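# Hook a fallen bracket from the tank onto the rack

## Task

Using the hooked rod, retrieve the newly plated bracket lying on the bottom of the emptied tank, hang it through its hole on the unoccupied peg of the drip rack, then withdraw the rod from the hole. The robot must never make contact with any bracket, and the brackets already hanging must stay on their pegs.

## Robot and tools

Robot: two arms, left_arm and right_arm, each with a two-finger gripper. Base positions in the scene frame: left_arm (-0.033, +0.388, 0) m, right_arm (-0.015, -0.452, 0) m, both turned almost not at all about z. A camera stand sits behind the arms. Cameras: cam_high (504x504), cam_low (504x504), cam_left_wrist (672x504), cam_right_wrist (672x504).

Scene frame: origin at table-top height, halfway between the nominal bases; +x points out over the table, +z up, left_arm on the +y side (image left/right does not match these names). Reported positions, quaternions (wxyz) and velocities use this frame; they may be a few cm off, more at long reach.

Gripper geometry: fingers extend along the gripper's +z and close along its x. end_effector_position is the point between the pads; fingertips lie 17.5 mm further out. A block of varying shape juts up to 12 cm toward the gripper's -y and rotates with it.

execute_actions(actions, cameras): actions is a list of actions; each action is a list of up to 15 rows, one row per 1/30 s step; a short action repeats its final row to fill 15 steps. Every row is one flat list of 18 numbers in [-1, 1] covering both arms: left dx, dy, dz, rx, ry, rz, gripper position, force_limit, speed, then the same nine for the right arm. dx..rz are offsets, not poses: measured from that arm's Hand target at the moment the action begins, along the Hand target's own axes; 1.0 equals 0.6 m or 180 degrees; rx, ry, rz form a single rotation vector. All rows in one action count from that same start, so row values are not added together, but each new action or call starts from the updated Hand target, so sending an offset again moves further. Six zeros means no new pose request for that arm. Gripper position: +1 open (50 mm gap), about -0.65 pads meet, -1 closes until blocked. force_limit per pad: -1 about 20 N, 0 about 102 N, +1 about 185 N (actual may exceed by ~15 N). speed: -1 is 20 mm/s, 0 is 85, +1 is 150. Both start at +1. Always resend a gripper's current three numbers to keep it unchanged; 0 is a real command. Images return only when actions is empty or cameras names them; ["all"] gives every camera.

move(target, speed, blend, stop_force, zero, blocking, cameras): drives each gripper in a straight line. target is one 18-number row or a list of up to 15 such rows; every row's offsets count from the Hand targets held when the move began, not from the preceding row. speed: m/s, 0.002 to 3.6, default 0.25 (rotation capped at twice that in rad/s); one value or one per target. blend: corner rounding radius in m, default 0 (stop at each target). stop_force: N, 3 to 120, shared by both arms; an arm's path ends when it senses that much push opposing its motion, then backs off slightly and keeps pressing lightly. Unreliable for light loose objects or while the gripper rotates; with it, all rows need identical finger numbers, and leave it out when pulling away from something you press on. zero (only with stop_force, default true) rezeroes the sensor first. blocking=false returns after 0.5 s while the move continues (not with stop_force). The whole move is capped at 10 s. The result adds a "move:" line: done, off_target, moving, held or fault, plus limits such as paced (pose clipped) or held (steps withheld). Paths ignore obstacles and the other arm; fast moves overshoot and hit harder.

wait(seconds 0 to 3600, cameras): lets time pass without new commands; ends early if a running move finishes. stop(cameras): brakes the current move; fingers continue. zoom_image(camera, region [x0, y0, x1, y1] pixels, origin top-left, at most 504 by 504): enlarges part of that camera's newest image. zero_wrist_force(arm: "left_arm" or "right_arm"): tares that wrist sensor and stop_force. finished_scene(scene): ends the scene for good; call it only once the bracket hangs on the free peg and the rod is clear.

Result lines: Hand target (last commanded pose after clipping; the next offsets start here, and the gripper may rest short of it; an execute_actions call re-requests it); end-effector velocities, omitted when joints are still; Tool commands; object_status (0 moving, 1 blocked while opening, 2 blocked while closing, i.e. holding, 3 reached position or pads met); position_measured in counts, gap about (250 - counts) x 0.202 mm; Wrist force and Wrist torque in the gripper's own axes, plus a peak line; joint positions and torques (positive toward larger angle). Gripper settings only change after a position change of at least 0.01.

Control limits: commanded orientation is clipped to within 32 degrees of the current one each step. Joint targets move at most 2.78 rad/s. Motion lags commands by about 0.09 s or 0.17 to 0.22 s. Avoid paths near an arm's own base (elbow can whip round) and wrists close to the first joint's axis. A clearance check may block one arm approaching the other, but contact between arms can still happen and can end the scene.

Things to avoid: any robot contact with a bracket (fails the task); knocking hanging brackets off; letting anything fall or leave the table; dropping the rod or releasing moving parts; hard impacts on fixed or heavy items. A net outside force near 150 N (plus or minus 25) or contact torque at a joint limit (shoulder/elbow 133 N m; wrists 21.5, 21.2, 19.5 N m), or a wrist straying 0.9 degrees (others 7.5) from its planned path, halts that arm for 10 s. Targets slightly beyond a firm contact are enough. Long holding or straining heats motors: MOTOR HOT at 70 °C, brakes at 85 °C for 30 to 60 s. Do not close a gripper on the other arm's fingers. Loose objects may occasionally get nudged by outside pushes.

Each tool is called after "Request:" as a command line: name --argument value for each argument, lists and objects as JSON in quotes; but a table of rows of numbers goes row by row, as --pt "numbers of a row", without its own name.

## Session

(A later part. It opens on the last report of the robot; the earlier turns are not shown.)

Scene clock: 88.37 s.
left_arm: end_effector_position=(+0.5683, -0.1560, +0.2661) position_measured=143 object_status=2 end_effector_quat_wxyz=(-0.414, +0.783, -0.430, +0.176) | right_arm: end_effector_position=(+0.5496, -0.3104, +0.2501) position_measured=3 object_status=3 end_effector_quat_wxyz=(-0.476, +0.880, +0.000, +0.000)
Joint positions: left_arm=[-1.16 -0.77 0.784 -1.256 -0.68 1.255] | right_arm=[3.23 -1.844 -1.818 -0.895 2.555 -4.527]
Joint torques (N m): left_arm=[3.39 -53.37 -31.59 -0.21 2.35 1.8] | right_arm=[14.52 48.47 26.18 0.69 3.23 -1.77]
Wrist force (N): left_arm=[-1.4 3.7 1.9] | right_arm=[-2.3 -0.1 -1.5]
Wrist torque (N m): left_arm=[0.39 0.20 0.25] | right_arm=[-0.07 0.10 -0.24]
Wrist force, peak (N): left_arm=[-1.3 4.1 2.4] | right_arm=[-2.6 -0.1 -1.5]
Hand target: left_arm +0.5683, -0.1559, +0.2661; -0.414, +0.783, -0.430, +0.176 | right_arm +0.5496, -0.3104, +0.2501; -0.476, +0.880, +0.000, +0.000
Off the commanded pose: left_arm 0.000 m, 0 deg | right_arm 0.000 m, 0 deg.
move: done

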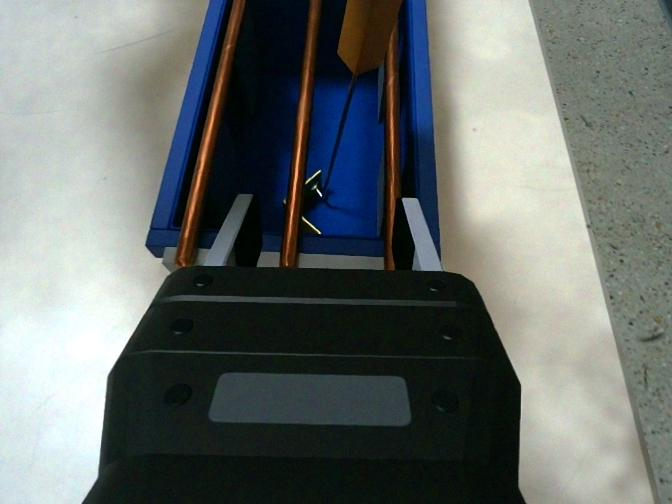

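Request:
move --target '[-0.0195,0.0015,0.0005,0,0,0,-1,-0.5,-0.5,0,0,0,0,0,0,1,1,1]' --speed 0.03 --stop_force 3 --cameras '["cam_right_wrist"]'

Request:
zoom_image --camera "cam_right_wrist" --region '[270, 140, 350, 220]'

Request:
move --target '[-0.0027,-0.0267,-0.0198,0,0,0,-1,-0.5,-0.5,0,0,0,0,0,0,1,1,1]' --speed 0.03 --cameras '["cam_right_wrist"]'

Request:
zoom_image --camera "cam_right_wrist" --region '[270, 140, 350, 220]'

Scene clock: 93.00 s.
left_arm: end_effector_position=(+0.5614, -0.1465, +0.2661) position_measured=143 object_status=2 end_effector_quat_wxyz=(-0.414, +0.783, -0.430, +0.176) | right_arm: end_effector_position=(+0.5496, -0.3104, +0.2501) position_measured=3 object_status=3 end_effector_quat_wxyz=(-0.476, +0.880, +0.000, +0.000)
Joint positions: left_arm=[-1.163 -0.808 0.85 -1.28 -0.681 1.251] | right_arm=[3.23 -1.844 -1.818 -0.895 2.555 -4.527]
Joint torques (N m): left_arm=[3.87 -48.89 -36.55 -0.37 3.54 1.53] | right_arm=[12.05 49.47 27.33 0.97 3.55 -1.7]
Wrist force (N): left_arm=[-1.3 3.8 1.7] | right_arm=[-2.5 -0.2 -1.4]
Wrist torque (N m): left_arm=[0.38 0.20 0.22] | right_arm=[-0.07 0.13 -0.24]
Wrist force, peak (N): left_arm=[-1.7 4.0 2.0] | right_arm=[-2.7 -0.2 -1.3]
Hand target: left_arm +0.5614, -0.1464, +0.2661; -0.414, +0.783, -0.430, +0.176 | right_arm +0.5496, -0.3104, +0.2501; -0.476, +0.880, +0.000, +0.000
Off the commanded pose: left_arm 0.000 m, 0 deg | right_arm 0.000 m, 0 deg.
move: done

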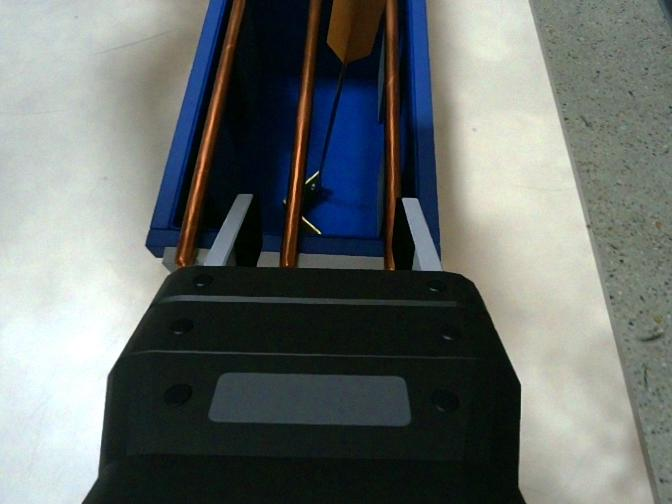

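Scaled by 6.300 from the camera's image (finer frame: 960x720).

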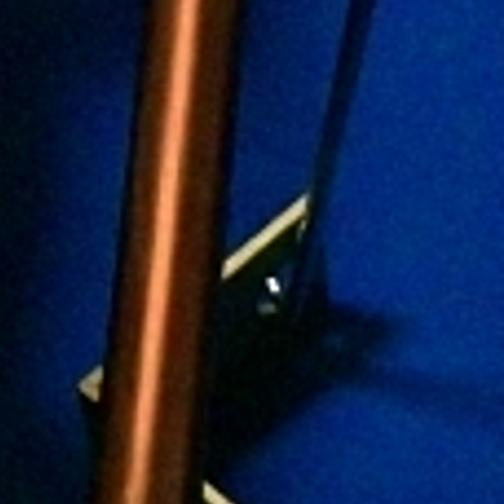

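Scene clock: 93.97 s.
left_arm: end_effector_position=(+0.5614, -0.1464, +0.2864) position_measured=143 object_status=2 end_effector_quat_wxyz=(-0.414, +0.783, -0.430, +0.176) end_effector_velocity=(+0.000, +0.000, -0.001) end_effector_angular_velocity=(-0.001, -0.001, +0.000) | right_arm: end_effector_position=(+0.5496, -0.3104, +0.2501) position_measured=3 object_status=3 end_effector_quat_wxyz=(-0.476, +0.880, +0.000, +0.000)
Joint positions: left_arm=[-1.163 -0.809 0.801 -1.229 -0.681 1.251] | right_arm=[3.23 -1.844 -1.818 -0.895 2.555 -4.527]
Joint velocities: left_arm=[0 0 0.003 -0.005 0 0] | right_arm=[within noise]
Joint torques (N m): left_arm=[3.25 -48.72 -18.23 -4.65 3.3 -1.06] | right_arm=[12.5 48.23 26.57 0.83 3.38 -2]
Wrist force (N): left_arm=[-1.4 4.0 1.7] | right_arm=[-2.5 -0.1 -1.2]
Wrist torque (N m): left_arm=[0.45 0.20 0.24] | right_arm=[-0.06 0.13 -0.24]
Wrist force, peak (N): left_arm=[-1.3 4.2 2.2] | right_arm=[-2.6 -0.1 -1.3]
Hand target: left_arm +0.5614, -0.1464, +0.2861; -0.414, +0.783, -0.430, +0.176 | right_arm +0.5496, -0.3104, +0.2501; -0.476, +0.880, +0.000, +0.000
Off the commanded pose: left_arm 0.000 m, 0 deg | right_arm 0.000 m, 0 deg.
move: done

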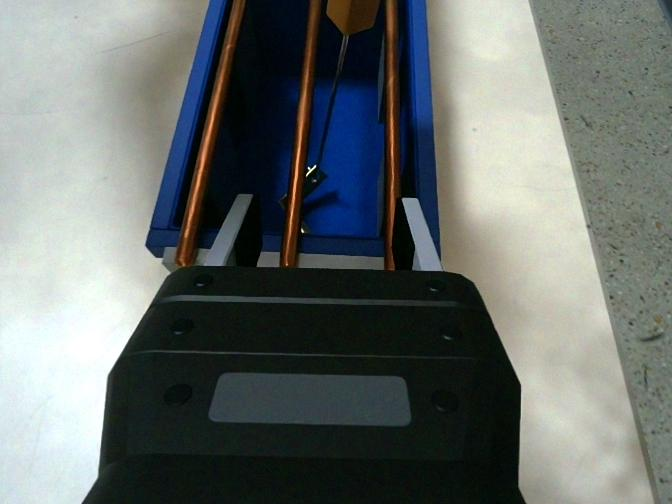

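Scaled by 6.300 from the camera's image (finer frame: 960x720).

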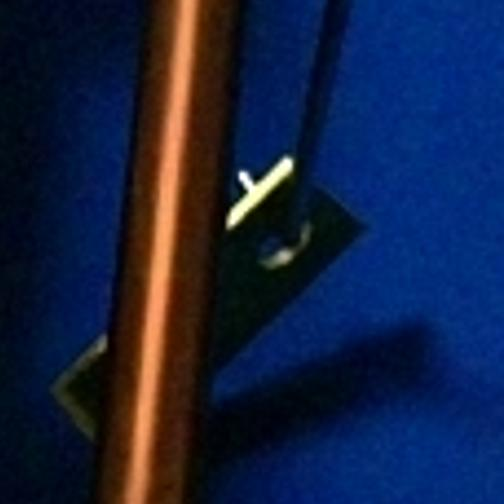

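Request:
move --pt "-0.0027 -0.0267 -0.0198 0 0 0 -1 -0.5 -0.5 0 0 0 0 0 0 1 1 1" --pt "-0.02 -0.0212 -0.0455 0.043 0.152 0.07 -1 -0.5 -0.5 0 0 0 0 0 0 1 1 1" --speed 0.06 --cameras '["cam_right_wrist","cam_high"]'

Request:
zoom_image --camera "cam_right_wrist" --region '[250, 60, 430, 240]'

Request:
zoom_image --camera "cam_high" --region '[130, 220, 230, 310]'

Scene clock: 103.67 s.
left_arm: end_effector_position=(+0.5439, -0.1465, +0.3135) position_measured=143 object_status=2 end_effector_quat_wxyz=(-0.369, +0.638, -0.585, +0.338) | right_arm: end_effector_position=(+0.5496, -0.3104, +0.2501) position_measured=3 object_status=3 end_effector_quat_wxyz=(-0.476, +0.880, +0.000, +0.000)
Joint positions: left_arm=[-1.206 -1.111 1.485 -2.388 -0.585 2.088] | right_arm=[3.23 -1.844 -1.818 -0.895 2.555 -4.527]
Joint torques (N m): left_arm=[1.07 -36.91 -36.47 -3.02 4.12 -0.32] | right_arm=[12.73 47.61 25.9 1.24 3.43 -1.74]
Wrist force (N): left_arm=[-1.9 4.6 2.5] | right_arm=[-2.3 0.1 -1.2]
Wrist torque (N m): left_arm=[0.45 0.33 0.20] | right_arm=[-0.03 0.09 -0.24]
Wrist force, peak (N): left_arm=[-2.1 5.3 2.5] | right_arm=[-2.7 0.0 -1.3]
Hand target: left_arm +0.5440, -0.1465, +0.3135; -0.369, +0.638, -0.585, +0.338 | right_arm +0.5496, -0.3104, +0.2501; -0.476, +0.880, +0.000, +0.000
Off the commanded pose: left_arm 0.000 m, 0 deg | right_arm 0.000 m, 0 deg.
move: done
Images, in order (width x height): cam_high 504x504, cam_right_wrist 672x504.

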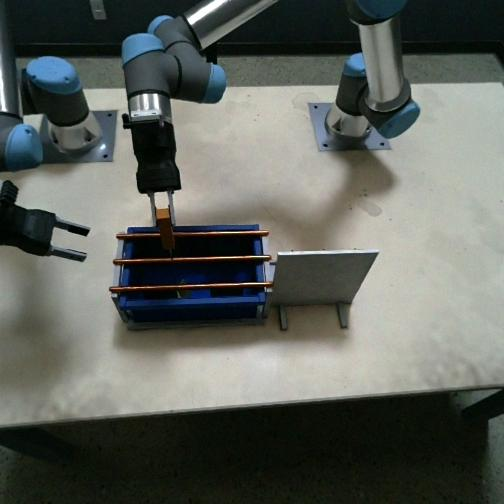

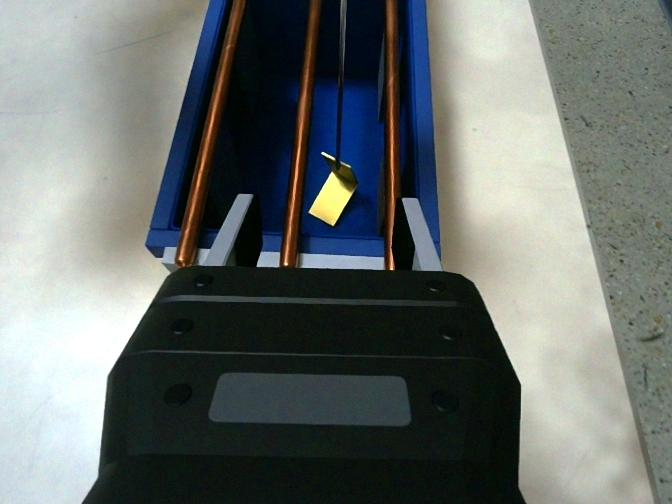

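Scaled by 2.800 from the camera's image (finer frame: 960x720).

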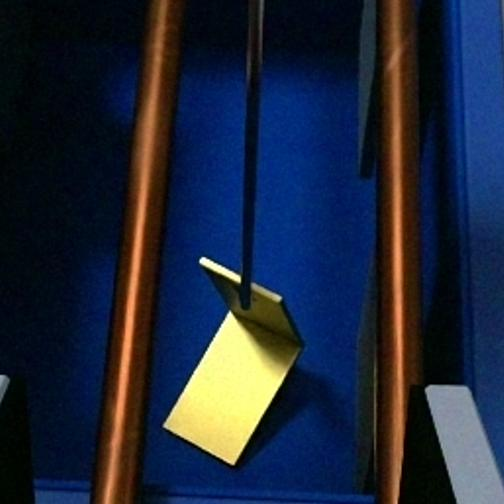

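Scaled by 5.040 from the camera's image (finer frame: 720x720).

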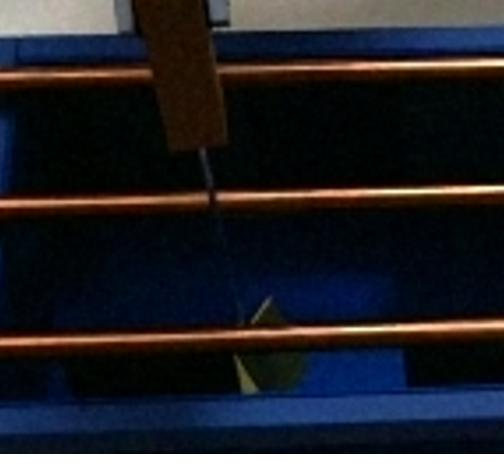

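Request:
move --pt "0.0007 -0.0037 0.0065 0 -0.096 -0.0556 -1 -0.5 -0.5 0 0 0 0 0 0 1 1 1" --pt "0.0007 -0.278 -0.152 0 -0.096 -0.0556 -1 -0.5 -0.5 0 0 0 0 0 0 1 1 1" --speed '[0.1,0.06]' --cameras '["cam_high","cam_low"]'

Scene clock: 112.83 s.
left_arm: end_effector_position=(+0.5482, -0.1466, +0.5035) position_measured=143 object_status=2 end_effector_quat_wxyz=(-0.422, +0.730, -0.465, +0.269) | right_arm: end_effector_position=(+0.5496, -0.3104, +0.2501) position_measured=3 object_status=3 end_effector_quat_wxyz=(-0.476, +0.880, +0.000, +0.000)
Joint positions: left_arm=[-1.212 -0.913 0.529 -1.053 -0.528 1.416] | right_arm=[3.23 -1.844 -1.818 -0.895 2.555 -4.527]
Joint torques (N m): left_arm=[1.94 -61.56 -22.64 -5.35 0.25 -0.45] | right_arm=[13.15 47.67 27.03 1.81 3.52 -1.63]
Wrist force (N): left_arm=[-2.0 4.7 2.0] | right_arm=[-2.4 -0.1 -1.3]
Wrist torque (N m): left_arm=[0.53 0.31 0.29] | right_arm=[-0.06 0.11 -0.24]
Wrist force, peak (N): left_arm=[-1.5 5.7 3.4] | right_arm=[-2.7 0.0 -1.3]
Hand target: left_arm +0.5482, -0.1466, +0.5036; -0.422, +0.730, -0.465, +0.269 | right_arm +0.5496, -0.3104, +0.2501; -0.476, +0.880, +0.000, +0.000
Off the commanded pose: left_arm 0.000 m, 0 deg | right_arm 0.000 m, 0 deg.
move: done

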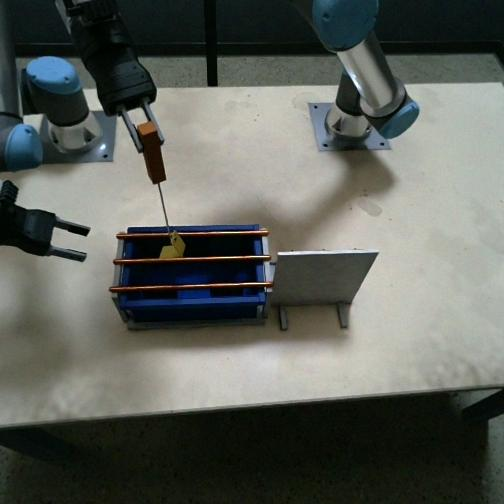

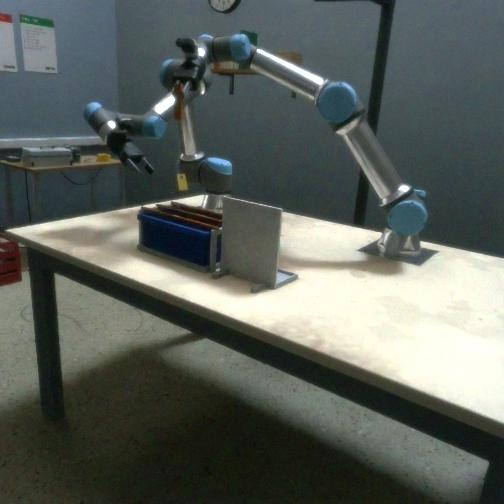

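Request:
move --target '[-0.482,-0.068,0.118,0,0.558,0.322,-1,-0.5,-0.5,0,0,0,0,0,0,1,1,1]' --speed 0.25

Request:
move --target '[0,0,0,0,0,0,-1,-0.5,-0.5,-0.267,-0.343,0.49,0.125,0.337,0.126,1,1,1]' --speed 0.4 --cameras '["cam_high","cam_right_wrist"]'

Request:
zoom_image --camera "cam_right_wrist" --region '[200, 30, 500, 240]'

Request:
zoom_image --camera "cam_high" --region '[270, 200, 390, 300]'

Scene clock: 122.63 s.
left_arm: end_effector_position=(+0.5004, +0.1501, +0.5033) position_measured=143 object_status=2 end_effector_quat_wxyz=(-0.004, +0.008, +0.866, -0.500) end_effector_velocity=(-0.001, -0.001, +0.000) end_effector_angular_velocity=(+0.000, -0.001, -0.005) | right_arm: end_effector_position=(+0.5496, -0.3104, +0.2501) position_measured=3 object_status=3 end_effector_quat_wxyz=(-0.476, +0.880, +0.000, +0.000)
Joint positions: left_arm=[-0.275 -1.482 1.466 -1.973 -2.563 4.225] | right_arm=[3.23 -1.844 -1.818 -0.895 2.555 -4.527]
Joint velocities: left_arm=[-0.002 0 0 0.004 -0.001 0.005] | right_arm=[within noise]
Joint torques (N m): left_arm=[1.87 -40.07 -24.72 -1.25 -3.99 1.64] | right_arm=[12.58 47.81 26.82 1.75 3.54 -1.75]
Wrist force (N): left_arm=[-1.8 5.7 2.5] | right_arm=[-2.5 0.0 -1.4]
Wrist torque (N m): left_arm=[0.68 0.31 0.20] | right_arm=[-0.05 0.13 -0.24]
Wrist force, peak (N): left_arm=[-1.9 6.3 1.1] | right_arm=[-2.8 -0.1 -1.4]
Hand target: left_arm +0.5003, +0.1501, +0.5034; -0.004, +0.008, +0.866, -0.500 | right_arm +0.5496, -0.3104, +0.2501; -0.476, +0.880, +0.000, +0.000
Off the commanded pose: left_arm 0.000 m, 0 deg | right_arm 0.000 m, 0 deg.
move: done

Scene clock: 124.73 s.
left_arm: end_effector_position=(+0.5003, +0.1501, +0.5034) position_measured=143 object_status=2 end_effector_quat_wxyz=(-0.004, +0.008, +0.866, -0.500) | right_arm: end_effector_position=(+0.3893, +0.0481, +0.2616) position_measured=3 object_status=3 end_effector_quat_wxyz=(-0.556, +0.639, -0.401, +0.349)
Joint positions: left_arm=[-0.275 -1.482 1.466 -1.973 -2.563 4.226] | right_arm=[4.598 -2.027 -2.178 0.802 0.564 -2.92]
Joint torques (N m): left_arm=[4.37 -39.2 -30.73 -1.63 -3.7 1.68] | right_arm=[14.15 25.46 18.2 4.7 -1.48 -0.74]
Wrist force (N): left_arm=[-1.4 5.5 2.1] | right_arm=[-2.9 -0.9 -2.5]
Wrist torque (N m): left_arm=[0.65 0.23 0.21] | right_arm=[-0.10 0.05 -0.34]
Wrist force, peak (N): left_arm=[-1.4 5.9 2.3] | right_arm=[-6.4 -0.8 -2.4]
Hand target: left_arm +0.5003, +0.1501, +0.5034; -0.004, +0.008, +0.866, -0.500 | right_arm +0.3892, +0.0482, +0.2616; -0.556, +0.639, -0.401, +0.349
Off the commanded pose: left_arm 0.000 m, 0 deg | right_arm 0.000 m, 0 deg.
move: done

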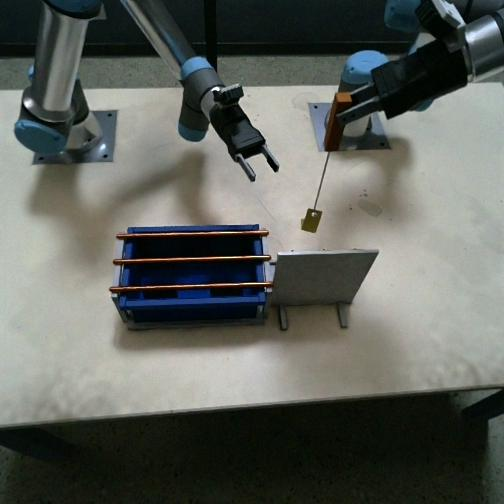

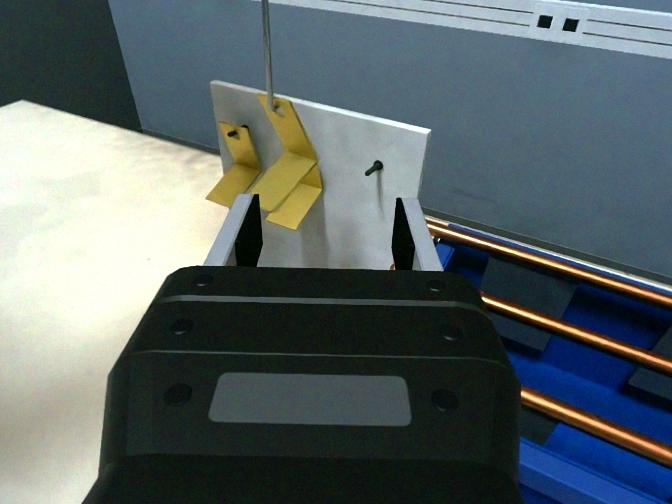

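Scaled by 1.680 from the camera's image (finer frame: 960x720).

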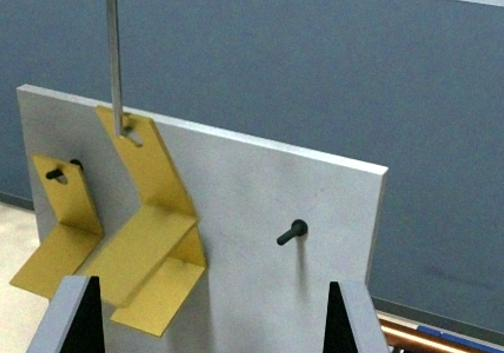

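Scaled by 4.200 from the camera's image (finer frame: 720x720).

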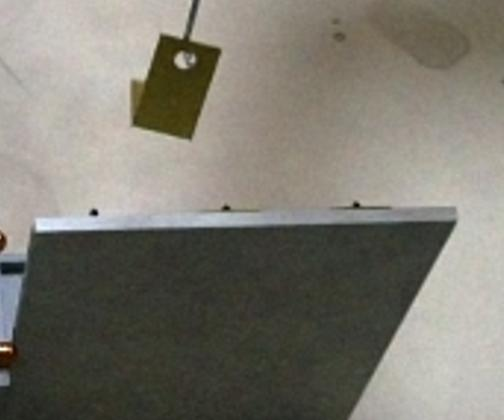

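Request:
move --target '[-0.0415,0.0323,0.1018,0,0,0,-1,-0.5,-0.5,0,0,0,0,0,0,1,1,1]' --speed 0.08 --cameras '["cam_high","cam_right_wrist"]'

Request:
zoom_image --camera "cam_right_wrist" --region '[320, 120, 420, 220]'

Request:
zoom_image --camera "cam_high" --region '[265, 215, 315, 265]'

Scene clock: 131.23 s.
left_arm: end_effector_position=(+0.5245, +0.1064, +0.4560) position_measured=143 object_status=2 end_effector_quat_wxyz=(-0.004, +0.008, +0.866, -0.500) | right_arm: end_effector_position=(+0.3892, +0.0482, +0.2616) position_measured=3 object_status=3 end_effector_quat_wxyz=(-0.556, +0.639, -0.401, +0.349)
Joint positions: left_arm=[-0.339 -1.402 1.514 -2.187 -2.535 4.123] | right_arm=[4.599 -2.027 -2.178 0.802 0.564 -2.92]
Joint torques (N m): left_arm=[5.54 -39.97 -37.7 -2.78 -4.14 1.45] | right_arm=[12.83 21.39 17 4.73 0.33 2.13]
Wrist force (N): left_arm=[-2.0 5.7 2.1] | right_arm=[-2.9 -1.0 -2.4]
Wrist torque (N m): left_arm=[0.66 0.41 0.30] | right_arm=[-0.12 0.05 -0.34]
Wrist force, peak (N): left_arm=[-2.6 6.4 3.2] | right_arm=[-3.3 -1.0 -2.5]
Hand target: left_arm +0.5245, +0.1064, +0.4561; -0.004, +0.008, +0.866, -0.500 | right_arm +0.3892, +0.0482, +0.2616; -0.556, +0.639, -0.401, +0.349
Off the commanded pose: left_arm 0.000 m, 0 deg | right_arm 0.000 m, 0 deg.
move: done

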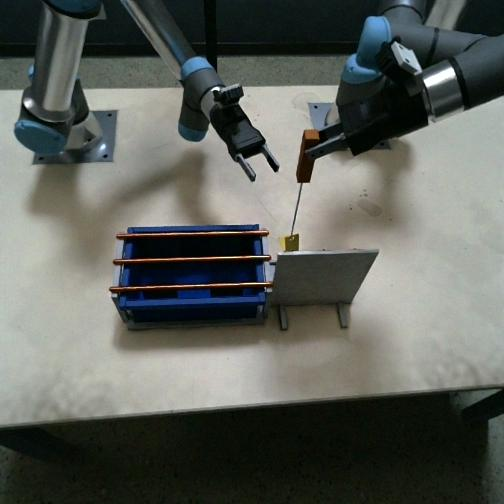

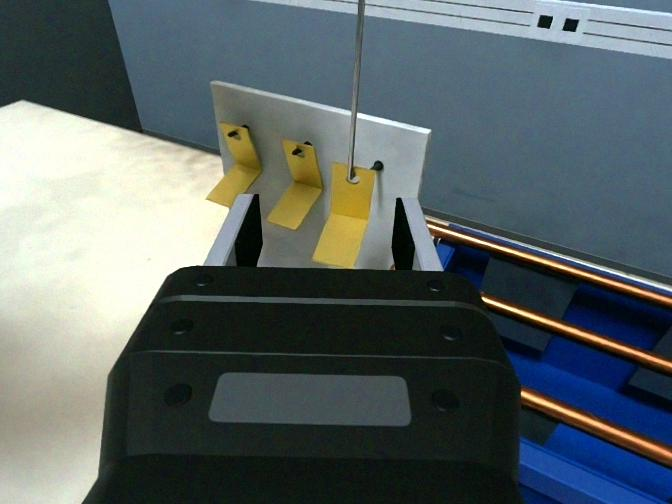

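Scaled by 5.040 from the camera's image (finer frame: 960x720).

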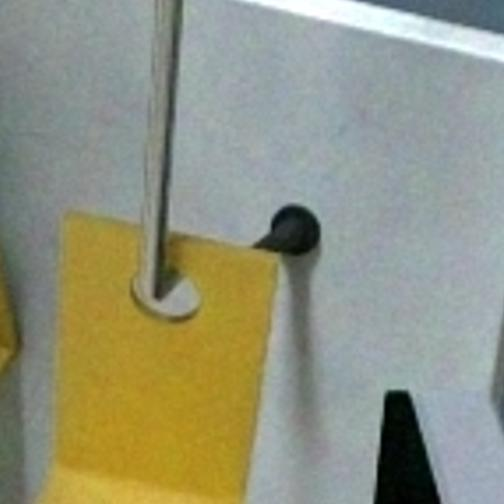

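Scaled by 10.080 from the camera's image (finer frame: 720x720).

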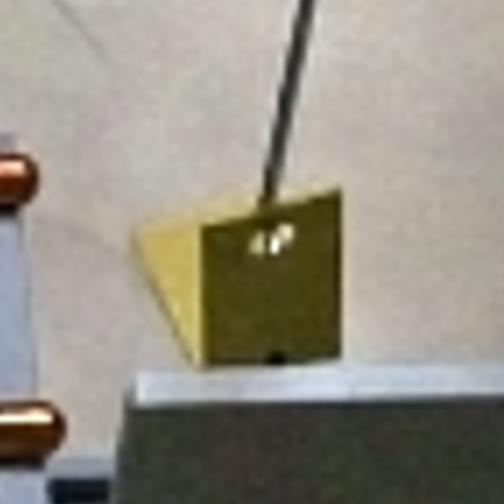

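Request:
move --target '[-0.02,0.0028,0,0,0,0,-1,-0.5,-0.5,0,0,0,0,0,0,1,1,1]' --speed 0.04 --cameras '["cam_high","cam_right_wrist"]'

Request:
zoom_image --camera "cam_right_wrist" --region '[330, 130, 410, 210]'

Request:
zoom_image --camera "cam_high" --region '[265, 215, 315, 265]'

Scene clock: 136.77 s.
left_arm: end_effector_position=(+0.5366, +0.1071, +0.4547) position_measured=143 object_status=2 end_effector_quat_wxyz=(-0.004, +0.008, +0.866, -0.500) | right_arm: end_effector_position=(+0.3892, +0.0482, +0.2616) position_measured=3 object_status=3 end_effector_quat_wxyz=(-0.556, +0.639, -0.401, +0.349)
Joint positions: left_arm=[-0.331 -1.374 1.482 -2.172 -2.539 4.136] | right_arm=[4.599 -2.027 -2.178 0.802 0.564 -2.92]
Joint torques (N m): left_arm=[-5.19 -44.3 -21.43 -5.57 -2.12 -1.75] | right_arm=[13.51 22.56 17.79 5.34 -1.34 1.87]
Wrist force (N): left_arm=[-1.6 5.7 2.4] | right_arm=[-2.9 -0.8 -2.6]
Wrist torque (N m): left_arm=[0.68 0.32 0.24] | right_arm=[-0.09 0.05 -0.34]
Wrist force, peak (N): left_arm=[-2.0 6.2 2.1] | right_arm=[-3.1 -1.0 -2.7]
Hand target: left_arm +0.5365, +0.1071, +0.4547; -0.004, +0.008, +0.866, -0.500 | right_arm +0.3892, +0.0482, +0.2616; -0.556, +0.639, -0.401, +0.349
Off the commanded pose: left_arm 0.000 m, 0 deg | right_arm 0.000 m, 0 deg.
move: done

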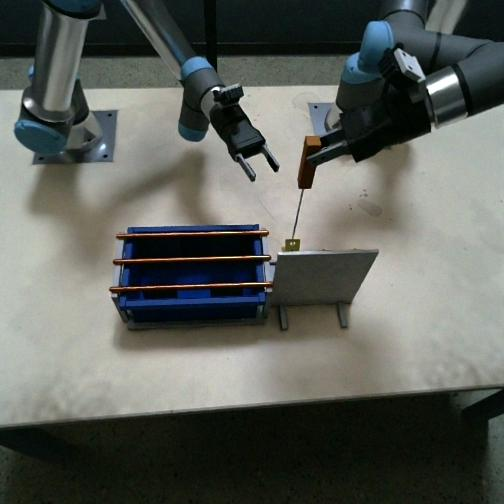

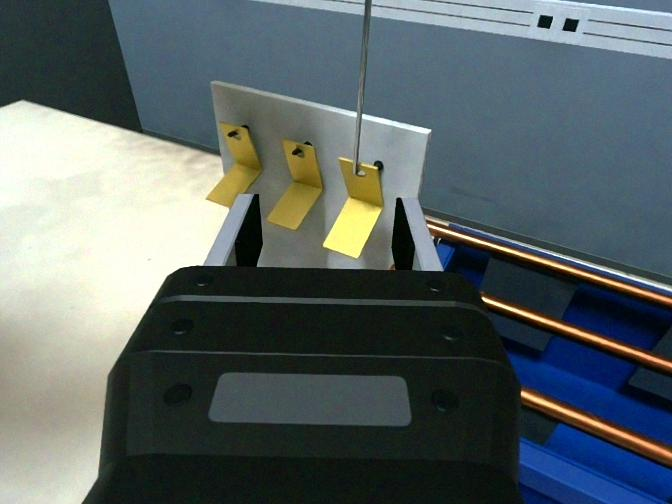

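Scaled by 6.300 from the camera's image (finer frame: 960x720).

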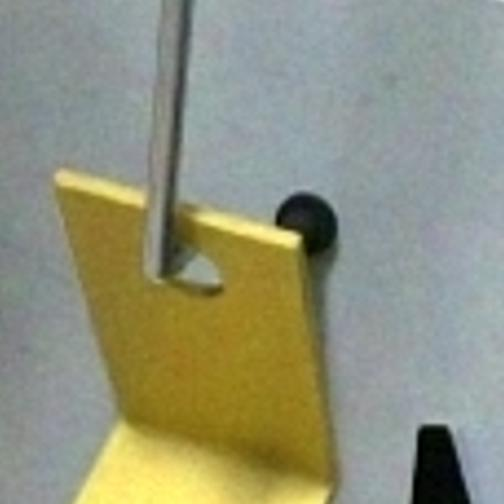

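Scaled by 10.080 from the camera's image (finer frame: 720x720).

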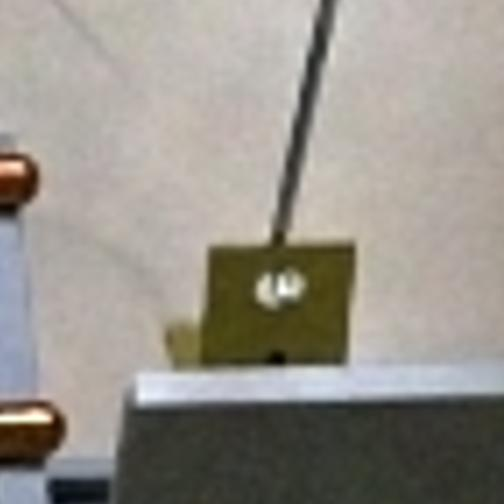

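Request:
move --pt "0 0.0049 0.0028 0 0 0 -1 -0.5 -0.5 0 0 0 0 0 0 1 1 1" --pt "-0.0142 0.0049 0.0028 0 0 0 -1 -0.5 -0.5 0 0 0 0 0 0 1 1 1" --speed 0.03 --cameras '["cam_right_wrist","cam_high"]'

Request:
zoom_image --camera "cam_right_wrist" --region '[330, 130, 410, 210]'

Request:
zoom_image --camera "cam_high" --region '[265, 215, 315, 265]'

Scene clock: 139.97 s.
left_arm: end_effector_position=(+0.5451, +0.1070, +0.4513) position_measured=143 object_status=2 end_effector_quat_wxyz=(-0.004, +0.008, +0.866, -0.500) | right_arm: end_effector_position=(+0.3892, +0.0482, +0.2616) position_measured=3 object_status=3 end_effector_quat_wxyz=(-0.556, +0.639, -0.401, +0.349)
Joint positions: left_arm=[-0.326 -1.353 1.465 -2.169 -2.541 4.143] | right_arm=[4.599 -2.027 -2.178 0.802 0.564 -2.92]
Joint torques (N m): left_arm=[-2.97 -44.21 -19.09 -5.47 -2.93 -0.73] | right_arm=[13.34 22.09 17.3 4.9 -1.39 1.54]
Wrist force (N): left_arm=[-1.2 6.0 2.5] | right_arm=[-3.0 -0.9 -2.3]
Wrist torque (N m): left_arm=[0.74 0.26 0.22] | right_arm=[-0.10 0.07 -0.34]
Wrist force, peak (N): left_arm=[-2.1 6.3 2.6] | right_arm=[-3.1 -1.1 -2.6]
Hand target: left_arm +0.5451, +0.1069, +0.4513; -0.004, +0.008, +0.866, -0.500 | right_arm +0.3892, +0.0482, +0.2616; -0.556, +0.639, -0.401, +0.349
Off the commanded pose: left_arm 0.000 m, 0 deg | right_arm 0.000 m, 0 deg.
move: done
Images, in order (width x height): cam_high 504x504, cam_right_wrist 672x504.

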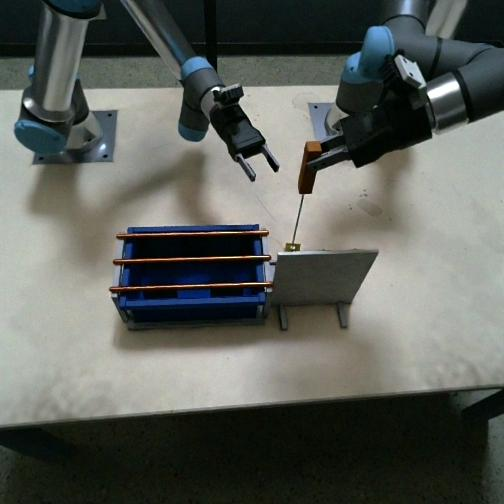

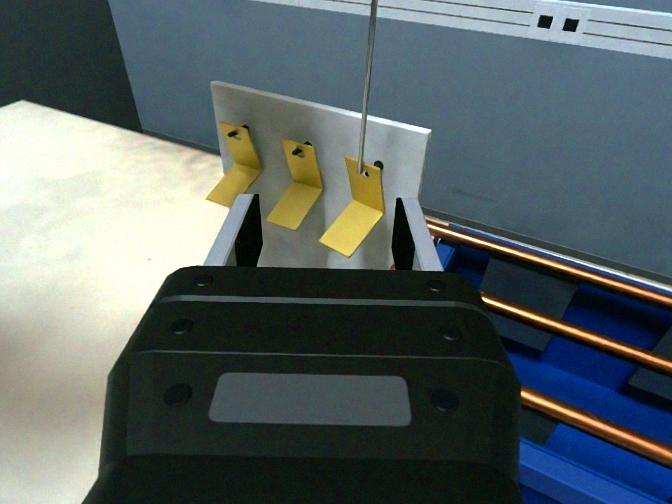

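Scaled by 6.300 from the camera's image (finer frame: 960x720).

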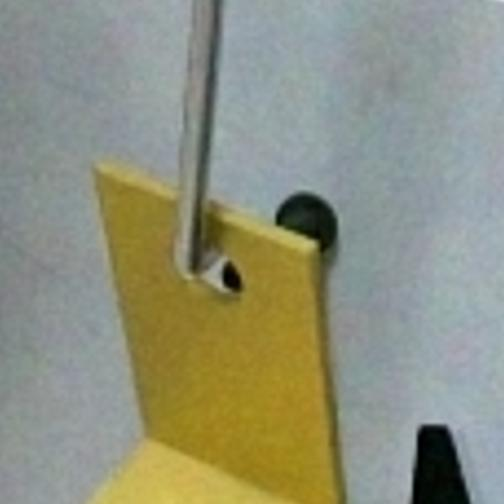

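Scaled by 10.080 from the camera's image (finer frame: 720x720).

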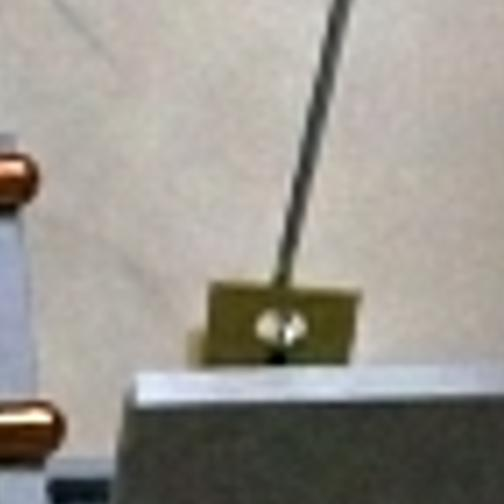

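Request:
move --target '[-0.025,0.0022,0.0013,0,0,0,-1,-0.5,-0.5,0,0,0,0,0,0,1,1,1]' --speed 0.02 --stop_force 4 --cameras '["cam_right_wrist"]'

Request:
zoom_image --camera "cam_right_wrist" --region '[345, 145, 395, 195]'

Scene clock: 143.90 s.
left_arm: end_effector_position=(+0.5600, +0.1066, +0.4498) position_measured=143 object_status=2 end_effector_quat_wxyz=(-0.004, +0.008, +0.866, -0.500) | right_arm: end_effector_position=(+0.3892, +0.0482, +0.2616) position_measured=3 object_status=3 end_effector_quat_wxyz=(-0.556, +0.639, -0.401, +0.349)
Joint positions: left_arm=[-0.319 -1.318 1.422 -2.152 -2.544 4.155] | right_arm=[4.599 -2.027 -2.178 0.802 0.564 -2.92]
Joint torques (N m): left_arm=[-4.44 -48.02 -20.9 -6.41 -1.1 -1.83] | right_arm=[13.6 22.11 18.15 4.9 -1.32 1.66]
Wrist force (N): left_arm=[-1.6 7.8 3.3] | right_arm=[-2.9 -1.0 -2.3]
Wrist torque (N m): left_arm=[0.82 0.23 0.24] | right_arm=[-0.12 0.05 -0.34]
Wrist force, peak (N): left_arm=[-1.9 7.9 3.3] | right_arm=[-3.2 -1.0 -2.6]
Hand target: left_arm +0.5601, +0.1067, +0.4498; -0.004, +0.008, +0.866, -0.500 | right_arm +0.3892, +0.0482, +0.2616; -0.556, +0.639, -0.401, +0.349
Off the commanded pose: left_arm 0.000 m, 0 deg | right_arm 0.000 m, 0 deg.
move: done

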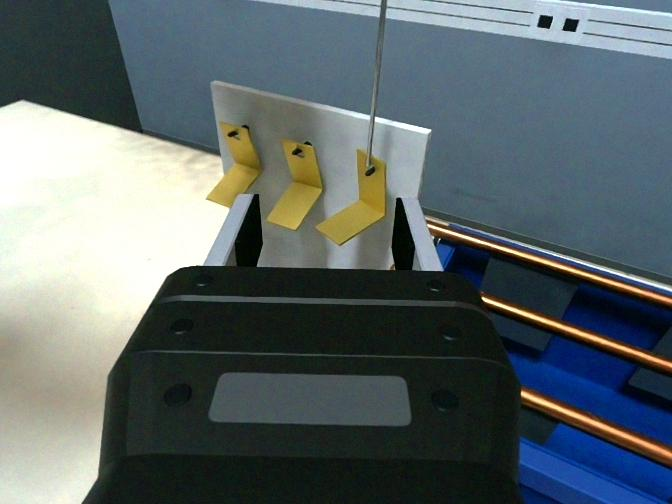

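Scaled by 10.080 from the camera's image (finer frame: 960x720).

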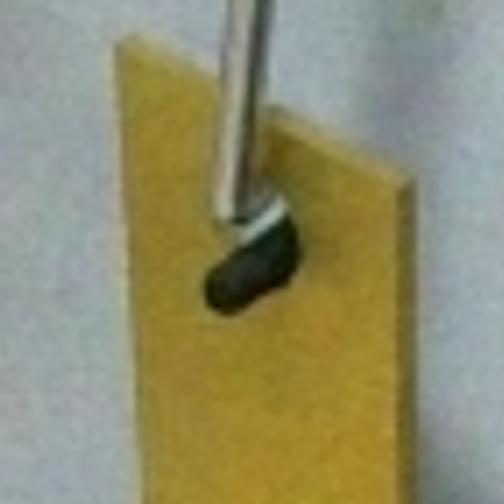

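Request:
move --pt "-0.0067 0.0014 0.0008 0 0 0 -1 -0.5 -0.5 0 0 0 0 0 0 1 1 1" --pt "-0.0508 0.0035 0.002 0 0.0167 -0.0289 -1 -0.5 -0.5 0 0 0 0 0 0 1 1 1" --pt "-0.0945 0.0094 0.0054 0 0.0333 -0.0577 -1 -0.5 -0.5 0 0 0 0 0 0 1 1 1" --speed '[0.02,0.04,0.04]' --blend '[0,0.003,0]' --cameras '["cam_right_wrist"]'

Request:
zoom_image --camera "cam_right_wrist" --region '[345, 145, 395, 195]'

Scene clock: 157.80 s.
left_arm: end_effector_position=(+0.6168, +0.1057, +0.4433) position_measured=143 object_status=2 end_effector_quat_wxyz=(-0.094, -0.044, +0.862, -0.497) | right_arm: end_effector_position=(+0.3892, +0.0482, +0.2616) position_measured=3 object_status=3 end_effector_quat_wxyz=(-0.556, +0.639, -0.401, +0.349)
Joint positions: left_arm=[-0.281 -1.13 1.135 -1.83 -2.612 4.181] | right_arm=[4.599 -2.027 -2.178 0.802 0.564 -2.92]
Joint torques (N m): left_arm=[-2.37 -54.22 -20.11 -6.19 -0.41 1.45] | right_arm=[14.39 22.67 17 4.98 -1.39 1.24]
Wrist force (N): left_arm=[-2.2 5.8 2.2] | right_arm=[-2.8 -0.9 -2.3]
Wrist torque (N m): left_arm=[0.63 0.36 0.26] | right_arm=[-0.10 0.04 -0.34]
Wrist force, peak (N): left_arm=[-2.0 8.1 3.2] | right_arm=[-3.2 -1.1 -2.6]
Hand target: left_arm +0.6168, +0.1057, +0.4433; -0.094, -0.044, +0.862, -0.497 | right_arm +0.3892, +0.0482, +0.2616; -0.556, +0.639, -0.401, +0.349
Off the commanded pose: left_arm 0.000 m, 0 deg | right_arm 0.000 m, 0 deg.
move: done

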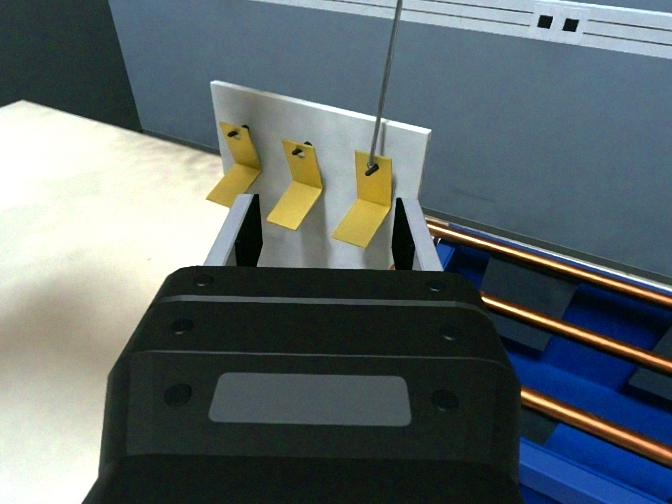

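Scaled by 10.080 from the camera's image (finer frame: 960x720).

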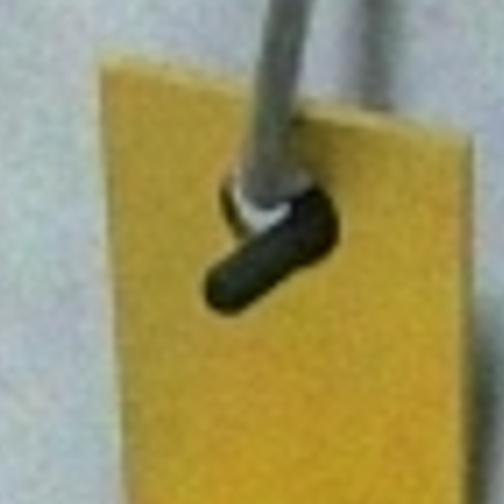

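Request:
move --pt "0 0.0025 -0.0043 0 0 0 -1 -0.5 -0.5 0 0 0 0 0 0 1 1 1" --pt "-0.0014 0.0094 -0.0032 0 0 0 -1 -0.5 -0.5 0 0 0 0 0 0 1 1 1" --pt "-0.0026 0.0143 -0.0004 0 0 0 -1 -0.5 -0.5 0 0 0 0 0 0 1 1 1" --speed 0.015 --stop_force 5 --cameras '["cam_right_wrist"]'

Request:
zoom_image --camera "cam_right_wrist" --region '[345, 145, 395, 195]'

Scene clock: 163.27 s.
left_arm: end_effector_position=(+0.6169, +0.1101, +0.4359) position_measured=143 object_status=2 end_effector_quat_wxyz=(-0.094, -0.044, +0.862, -0.497) | right_arm: end_effector_position=(+0.3892, +0.0482, +0.2616) position_measured=3 object_status=3 end_effector_quat_wxyz=(-0.556, +0.639, -0.401, +0.349)
Joint positions: left_arm=[-0.275 -1.131 1.153 -1.836 -2.614 4.193] | right_arm=[4.599 -2.027 -2.178 0.802 0.564 -2.92]
Joint torques (N m): left_arm=[-3.39 -37.51 -36.82 -1.08 -2.76 -1.76] | right_arm=[14.39 21.69 16.41 4.96 -1.08 1.16]
Wrist force (N): left_arm=[-2.0 4.6 2.3] | right_arm=[-3.0 -0.9 -2.6]
Wrist torque (N m): left_arm=[0.83 0.45 0.19] | right_arm=[-0.11 0.06 -0.34]
Wrist force, peak (N): left_arm=[-2.6 6.1 2.8] | right_arm=[-3.2 -1.1 -2.5]
Hand target: left_arm +0.6168, +0.1101, +0.4359; -0.094, -0.044, +0.862, -0.497 | right_arm +0.3892, +0.0482, +0.2616; -0.556, +0.639, -0.401, +0.349
Off the commanded pose: left_arm 0.000 m, 0 deg | right_arm 0.000 m, 0 deg.
move: done

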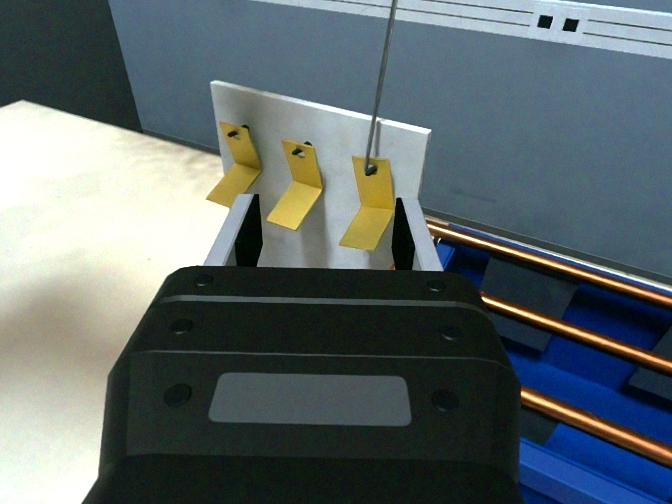

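Scaled by 10.080 from the camera's image (finer frame: 960x720).

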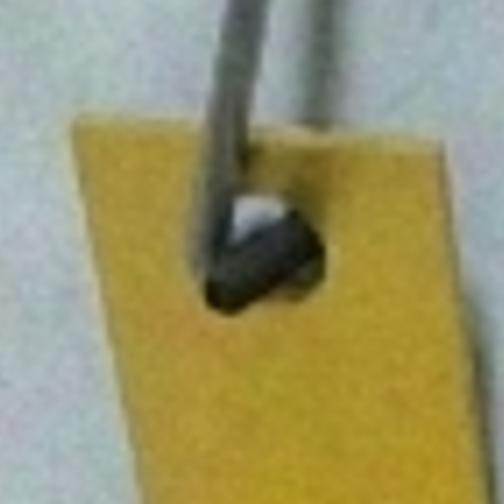

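Request:
move --target '[-0.0009,0.0023,0.0042,0,0,0,-1,-0.5,-0.5,0,0,0,0,0,0,1,1,1]' --speed 0.015 --cameras '["cam_right_wrist"]'

Request:
zoom_image --camera "cam_right_wrist" --region '[345, 145, 395, 195]'

Scene clock: 165.13 s.
left_arm: end_effector_position=(+0.6168, +0.1086, +0.4333) position_measured=143 object_status=2 end_effector_quat_wxyz=(-0.094, -0.044, +0.862, -0.497) | right_arm: end_effector_position=(+0.3892, +0.0482, +0.2616) position_measured=3 object_status=3 end_effector_quat_wxyz=(-0.556, +0.639, -0.401, +0.349)
Joint positions: left_arm=[-0.277 -1.13 1.159 -1.847 -2.613 4.189] | right_arm=[4.599 -2.027 -2.178 0.802 0.564 -2.92]
Joint torques (N m): left_arm=[1.06 -33.63 -28.9 -0.36 1.37 0.37] | right_arm=[13.93 22.48 17.26 4.99 -1.41 1.1]
Wrist force (N): left_arm=[-0.5 -4.0 -3.5] | right_arm=[-2.9 -0.9 -2.4]
Wrist torque (N m): left_arm=[0.59 0.62 -0.01] | right_arm=[-0.10 0.05 -0.34]
Wrist force, peak (N): left_arm=[-2.0 4.9 2.3] | right_arm=[-3.0 -0.9 -2.7]
Hand target: left_arm +0.6168, +0.1086, +0.4333; -0.094, -0.044, +0.862, -0.497 | right_arm +0.3892, +0.0482, +0.2616; -0.556, +0.639, -0.401, +0.349
Off the commanded pose: left_arm 0.000 m, 0 deg | right_arm 0.000 m, 0 deg.
move: done

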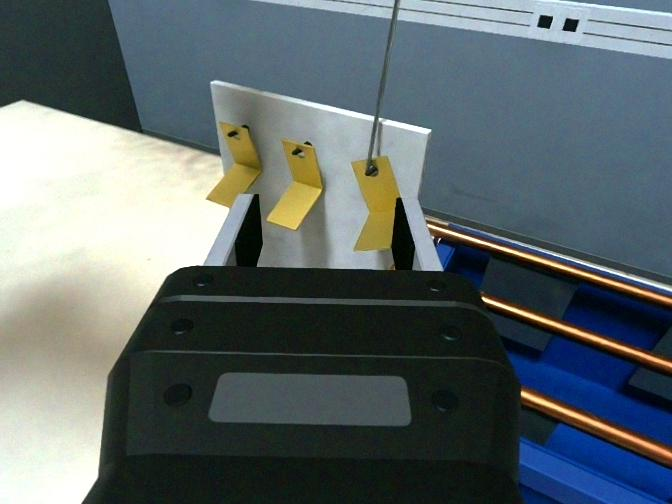

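Scaled by 10.080 from the camera's image (finer frame: 960x720).

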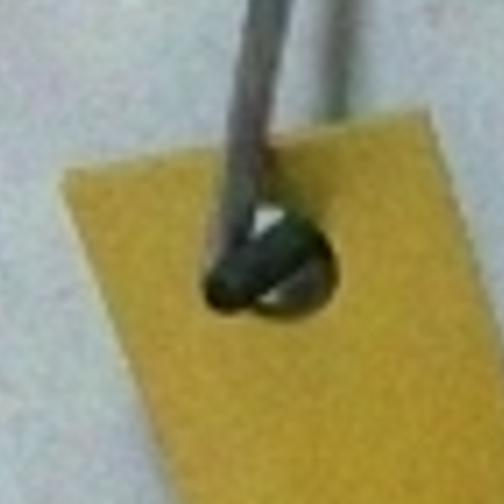

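Request:
move --pt "0.0005 -0.0021 -0.0012 0 0 0 -1 -0.5 -0.5 0 0 0 0 0 0 1 1 1" --pt "0.0105 -0.0017 -0.001 0 0 0 -1 -0.5 -0.5 0 0 0 0 0 0 1 1 1" --speed 0.01 --cameras '["cam_right_wrist"]'

Request:
zoom_image --camera "cam_right_wrist" --region '[345, 145, 395, 195]'

Scene clock: 169.33 s.
left_arm: end_effector_position=(+0.6108, +0.1088, +0.4358) position_measured=143 object_status=2 end_effector_quat_wxyz=(-0.094, -0.044, +0.862, -0.497) | right_arm: end_effector_position=(+0.3892, +0.0482, +0.2616) position_measured=3 object_status=3 end_effector_quat_wxyz=(-0.556, +0.639, -0.401, +0.349)
Joint positions: left_arm=[-0.279 -1.146 1.177 -1.852 -2.613 4.185] | right_arm=[4.599 -2.027 -2.178 0.802 0.564 -2.92]
Joint torques (N m): left_arm=[-4.29 -37.53 -36.44 -4.51 -0.04 -1.37] | right_arm=[12.18 21.63 17.31 5.17 -1.27 0.89]
Wrist force (N): left_arm=[-2.2 5.3 1.7] | right_arm=[-2.8 -0.8 -2.4]
Wrist torque (N m): left_arm=[0.73 0.37 0.39] | right_arm=[-0.10 0.05 -0.34]
Wrist force, peak (N): left_arm=[-2.5 5.5 1.9] | right_arm=[-3.1 -1.0 -2.8]
Hand target: left_arm +0.6109, +0.1088, +0.4358; -0.094, -0.044, +0.862, -0.497 | right_arm +0.3892, +0.0482, +0.2616; -0.556, +0.639, -0.401, +0.349
Off the commanded pose: left_arm 0.000 m, 0 deg | right_arm 0.000 m, 0 deg.
move: done

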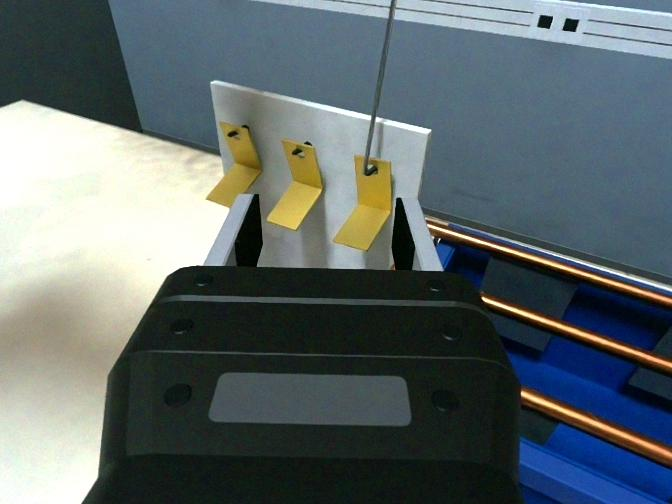

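Scaled by 10.080 from the camera's image (finer frame: 960x720).

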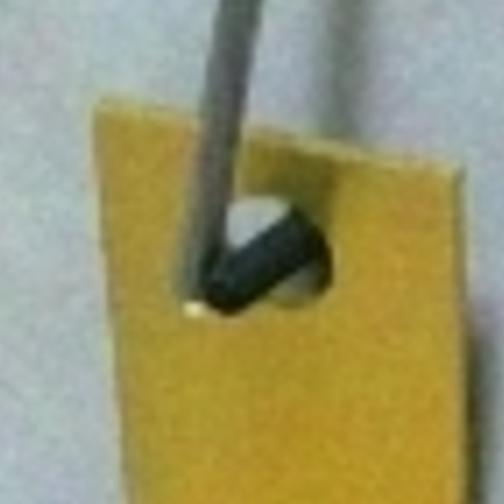

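Request:
move --target '[0.0133,0.0005,0.0003,0,0,0,-1,-0.5,-0.5,0,0,0,0,0,0,1,1,1]' --speed 0.01 --cameras '["cam_right_wrist"]'

Request:
zoom_image --camera "cam_right_wrist" --region '[345, 145, 395, 195]'

Scene clock: 171.70 s.
left_arm: end_effector_position=(+0.6030, +0.1089, +0.4371) position_measured=143 object_status=2 end_effector_quat_wxyz=(-0.094, -0.044, +0.862, -0.497) | right_arm: end_effector_position=(+0.3892, +0.0482, +0.2616) position_measured=3 object_status=3 end_effector_quat_wxyz=(-0.556, +0.639, -0.401, +0.349)
Joint positions: left_arm=[-0.283 -1.166 1.203 -1.864 -2.612 4.179] | right_arm=[4.599 -2.027 -2.178 0.802 0.564 -2.92]
Joint torques (N m): left_arm=[-3.94 -37.33 -36.25 -4.59 -0.18 -1.69] | right_arm=[14.34 23.07 16.64 5.15 -1.45 0.64]
Wrist force (N): left_arm=[-2.7 5.7 1.9] | right_arm=[-2.9 -1.0 -2.4]
Wrist torque (N m): left_arm=[0.72 0.44 0.38] | right_arm=[-0.13 0.05 -0.34]
Wrist force, peak (N): left_arm=[-2.4 6.0 1.8] | right_arm=[-3.1 -0.9 -2.6]
Hand target: left_arm +0.6030, +0.1089, +0.4371; -0.094, -0.044, +0.862, -0.497 | right_arm +0.3892, +0.0482, +0.2616; -0.556, +0.639, -0.401, +0.349
Off the commanded pose: left_arm 0.000 m, 0 deg | right_arm 0.000 m, 0 deg.
move: done

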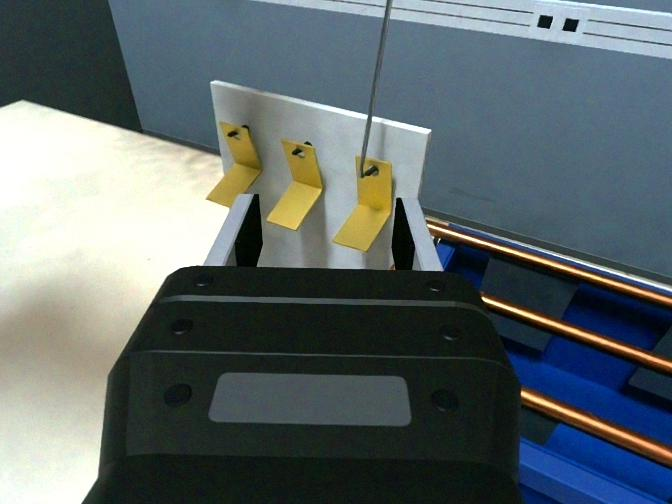

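Scaled by 10.080 from the camera's image (finer frame: 960x720).

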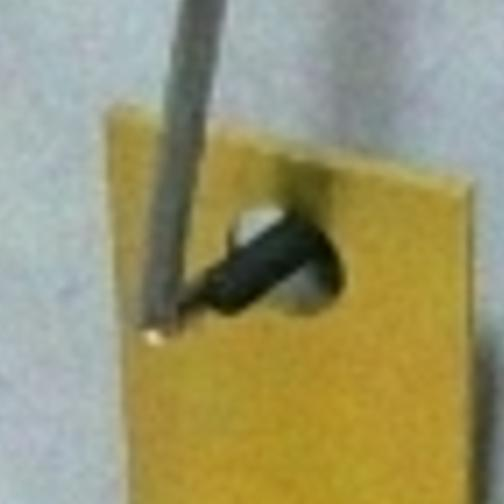

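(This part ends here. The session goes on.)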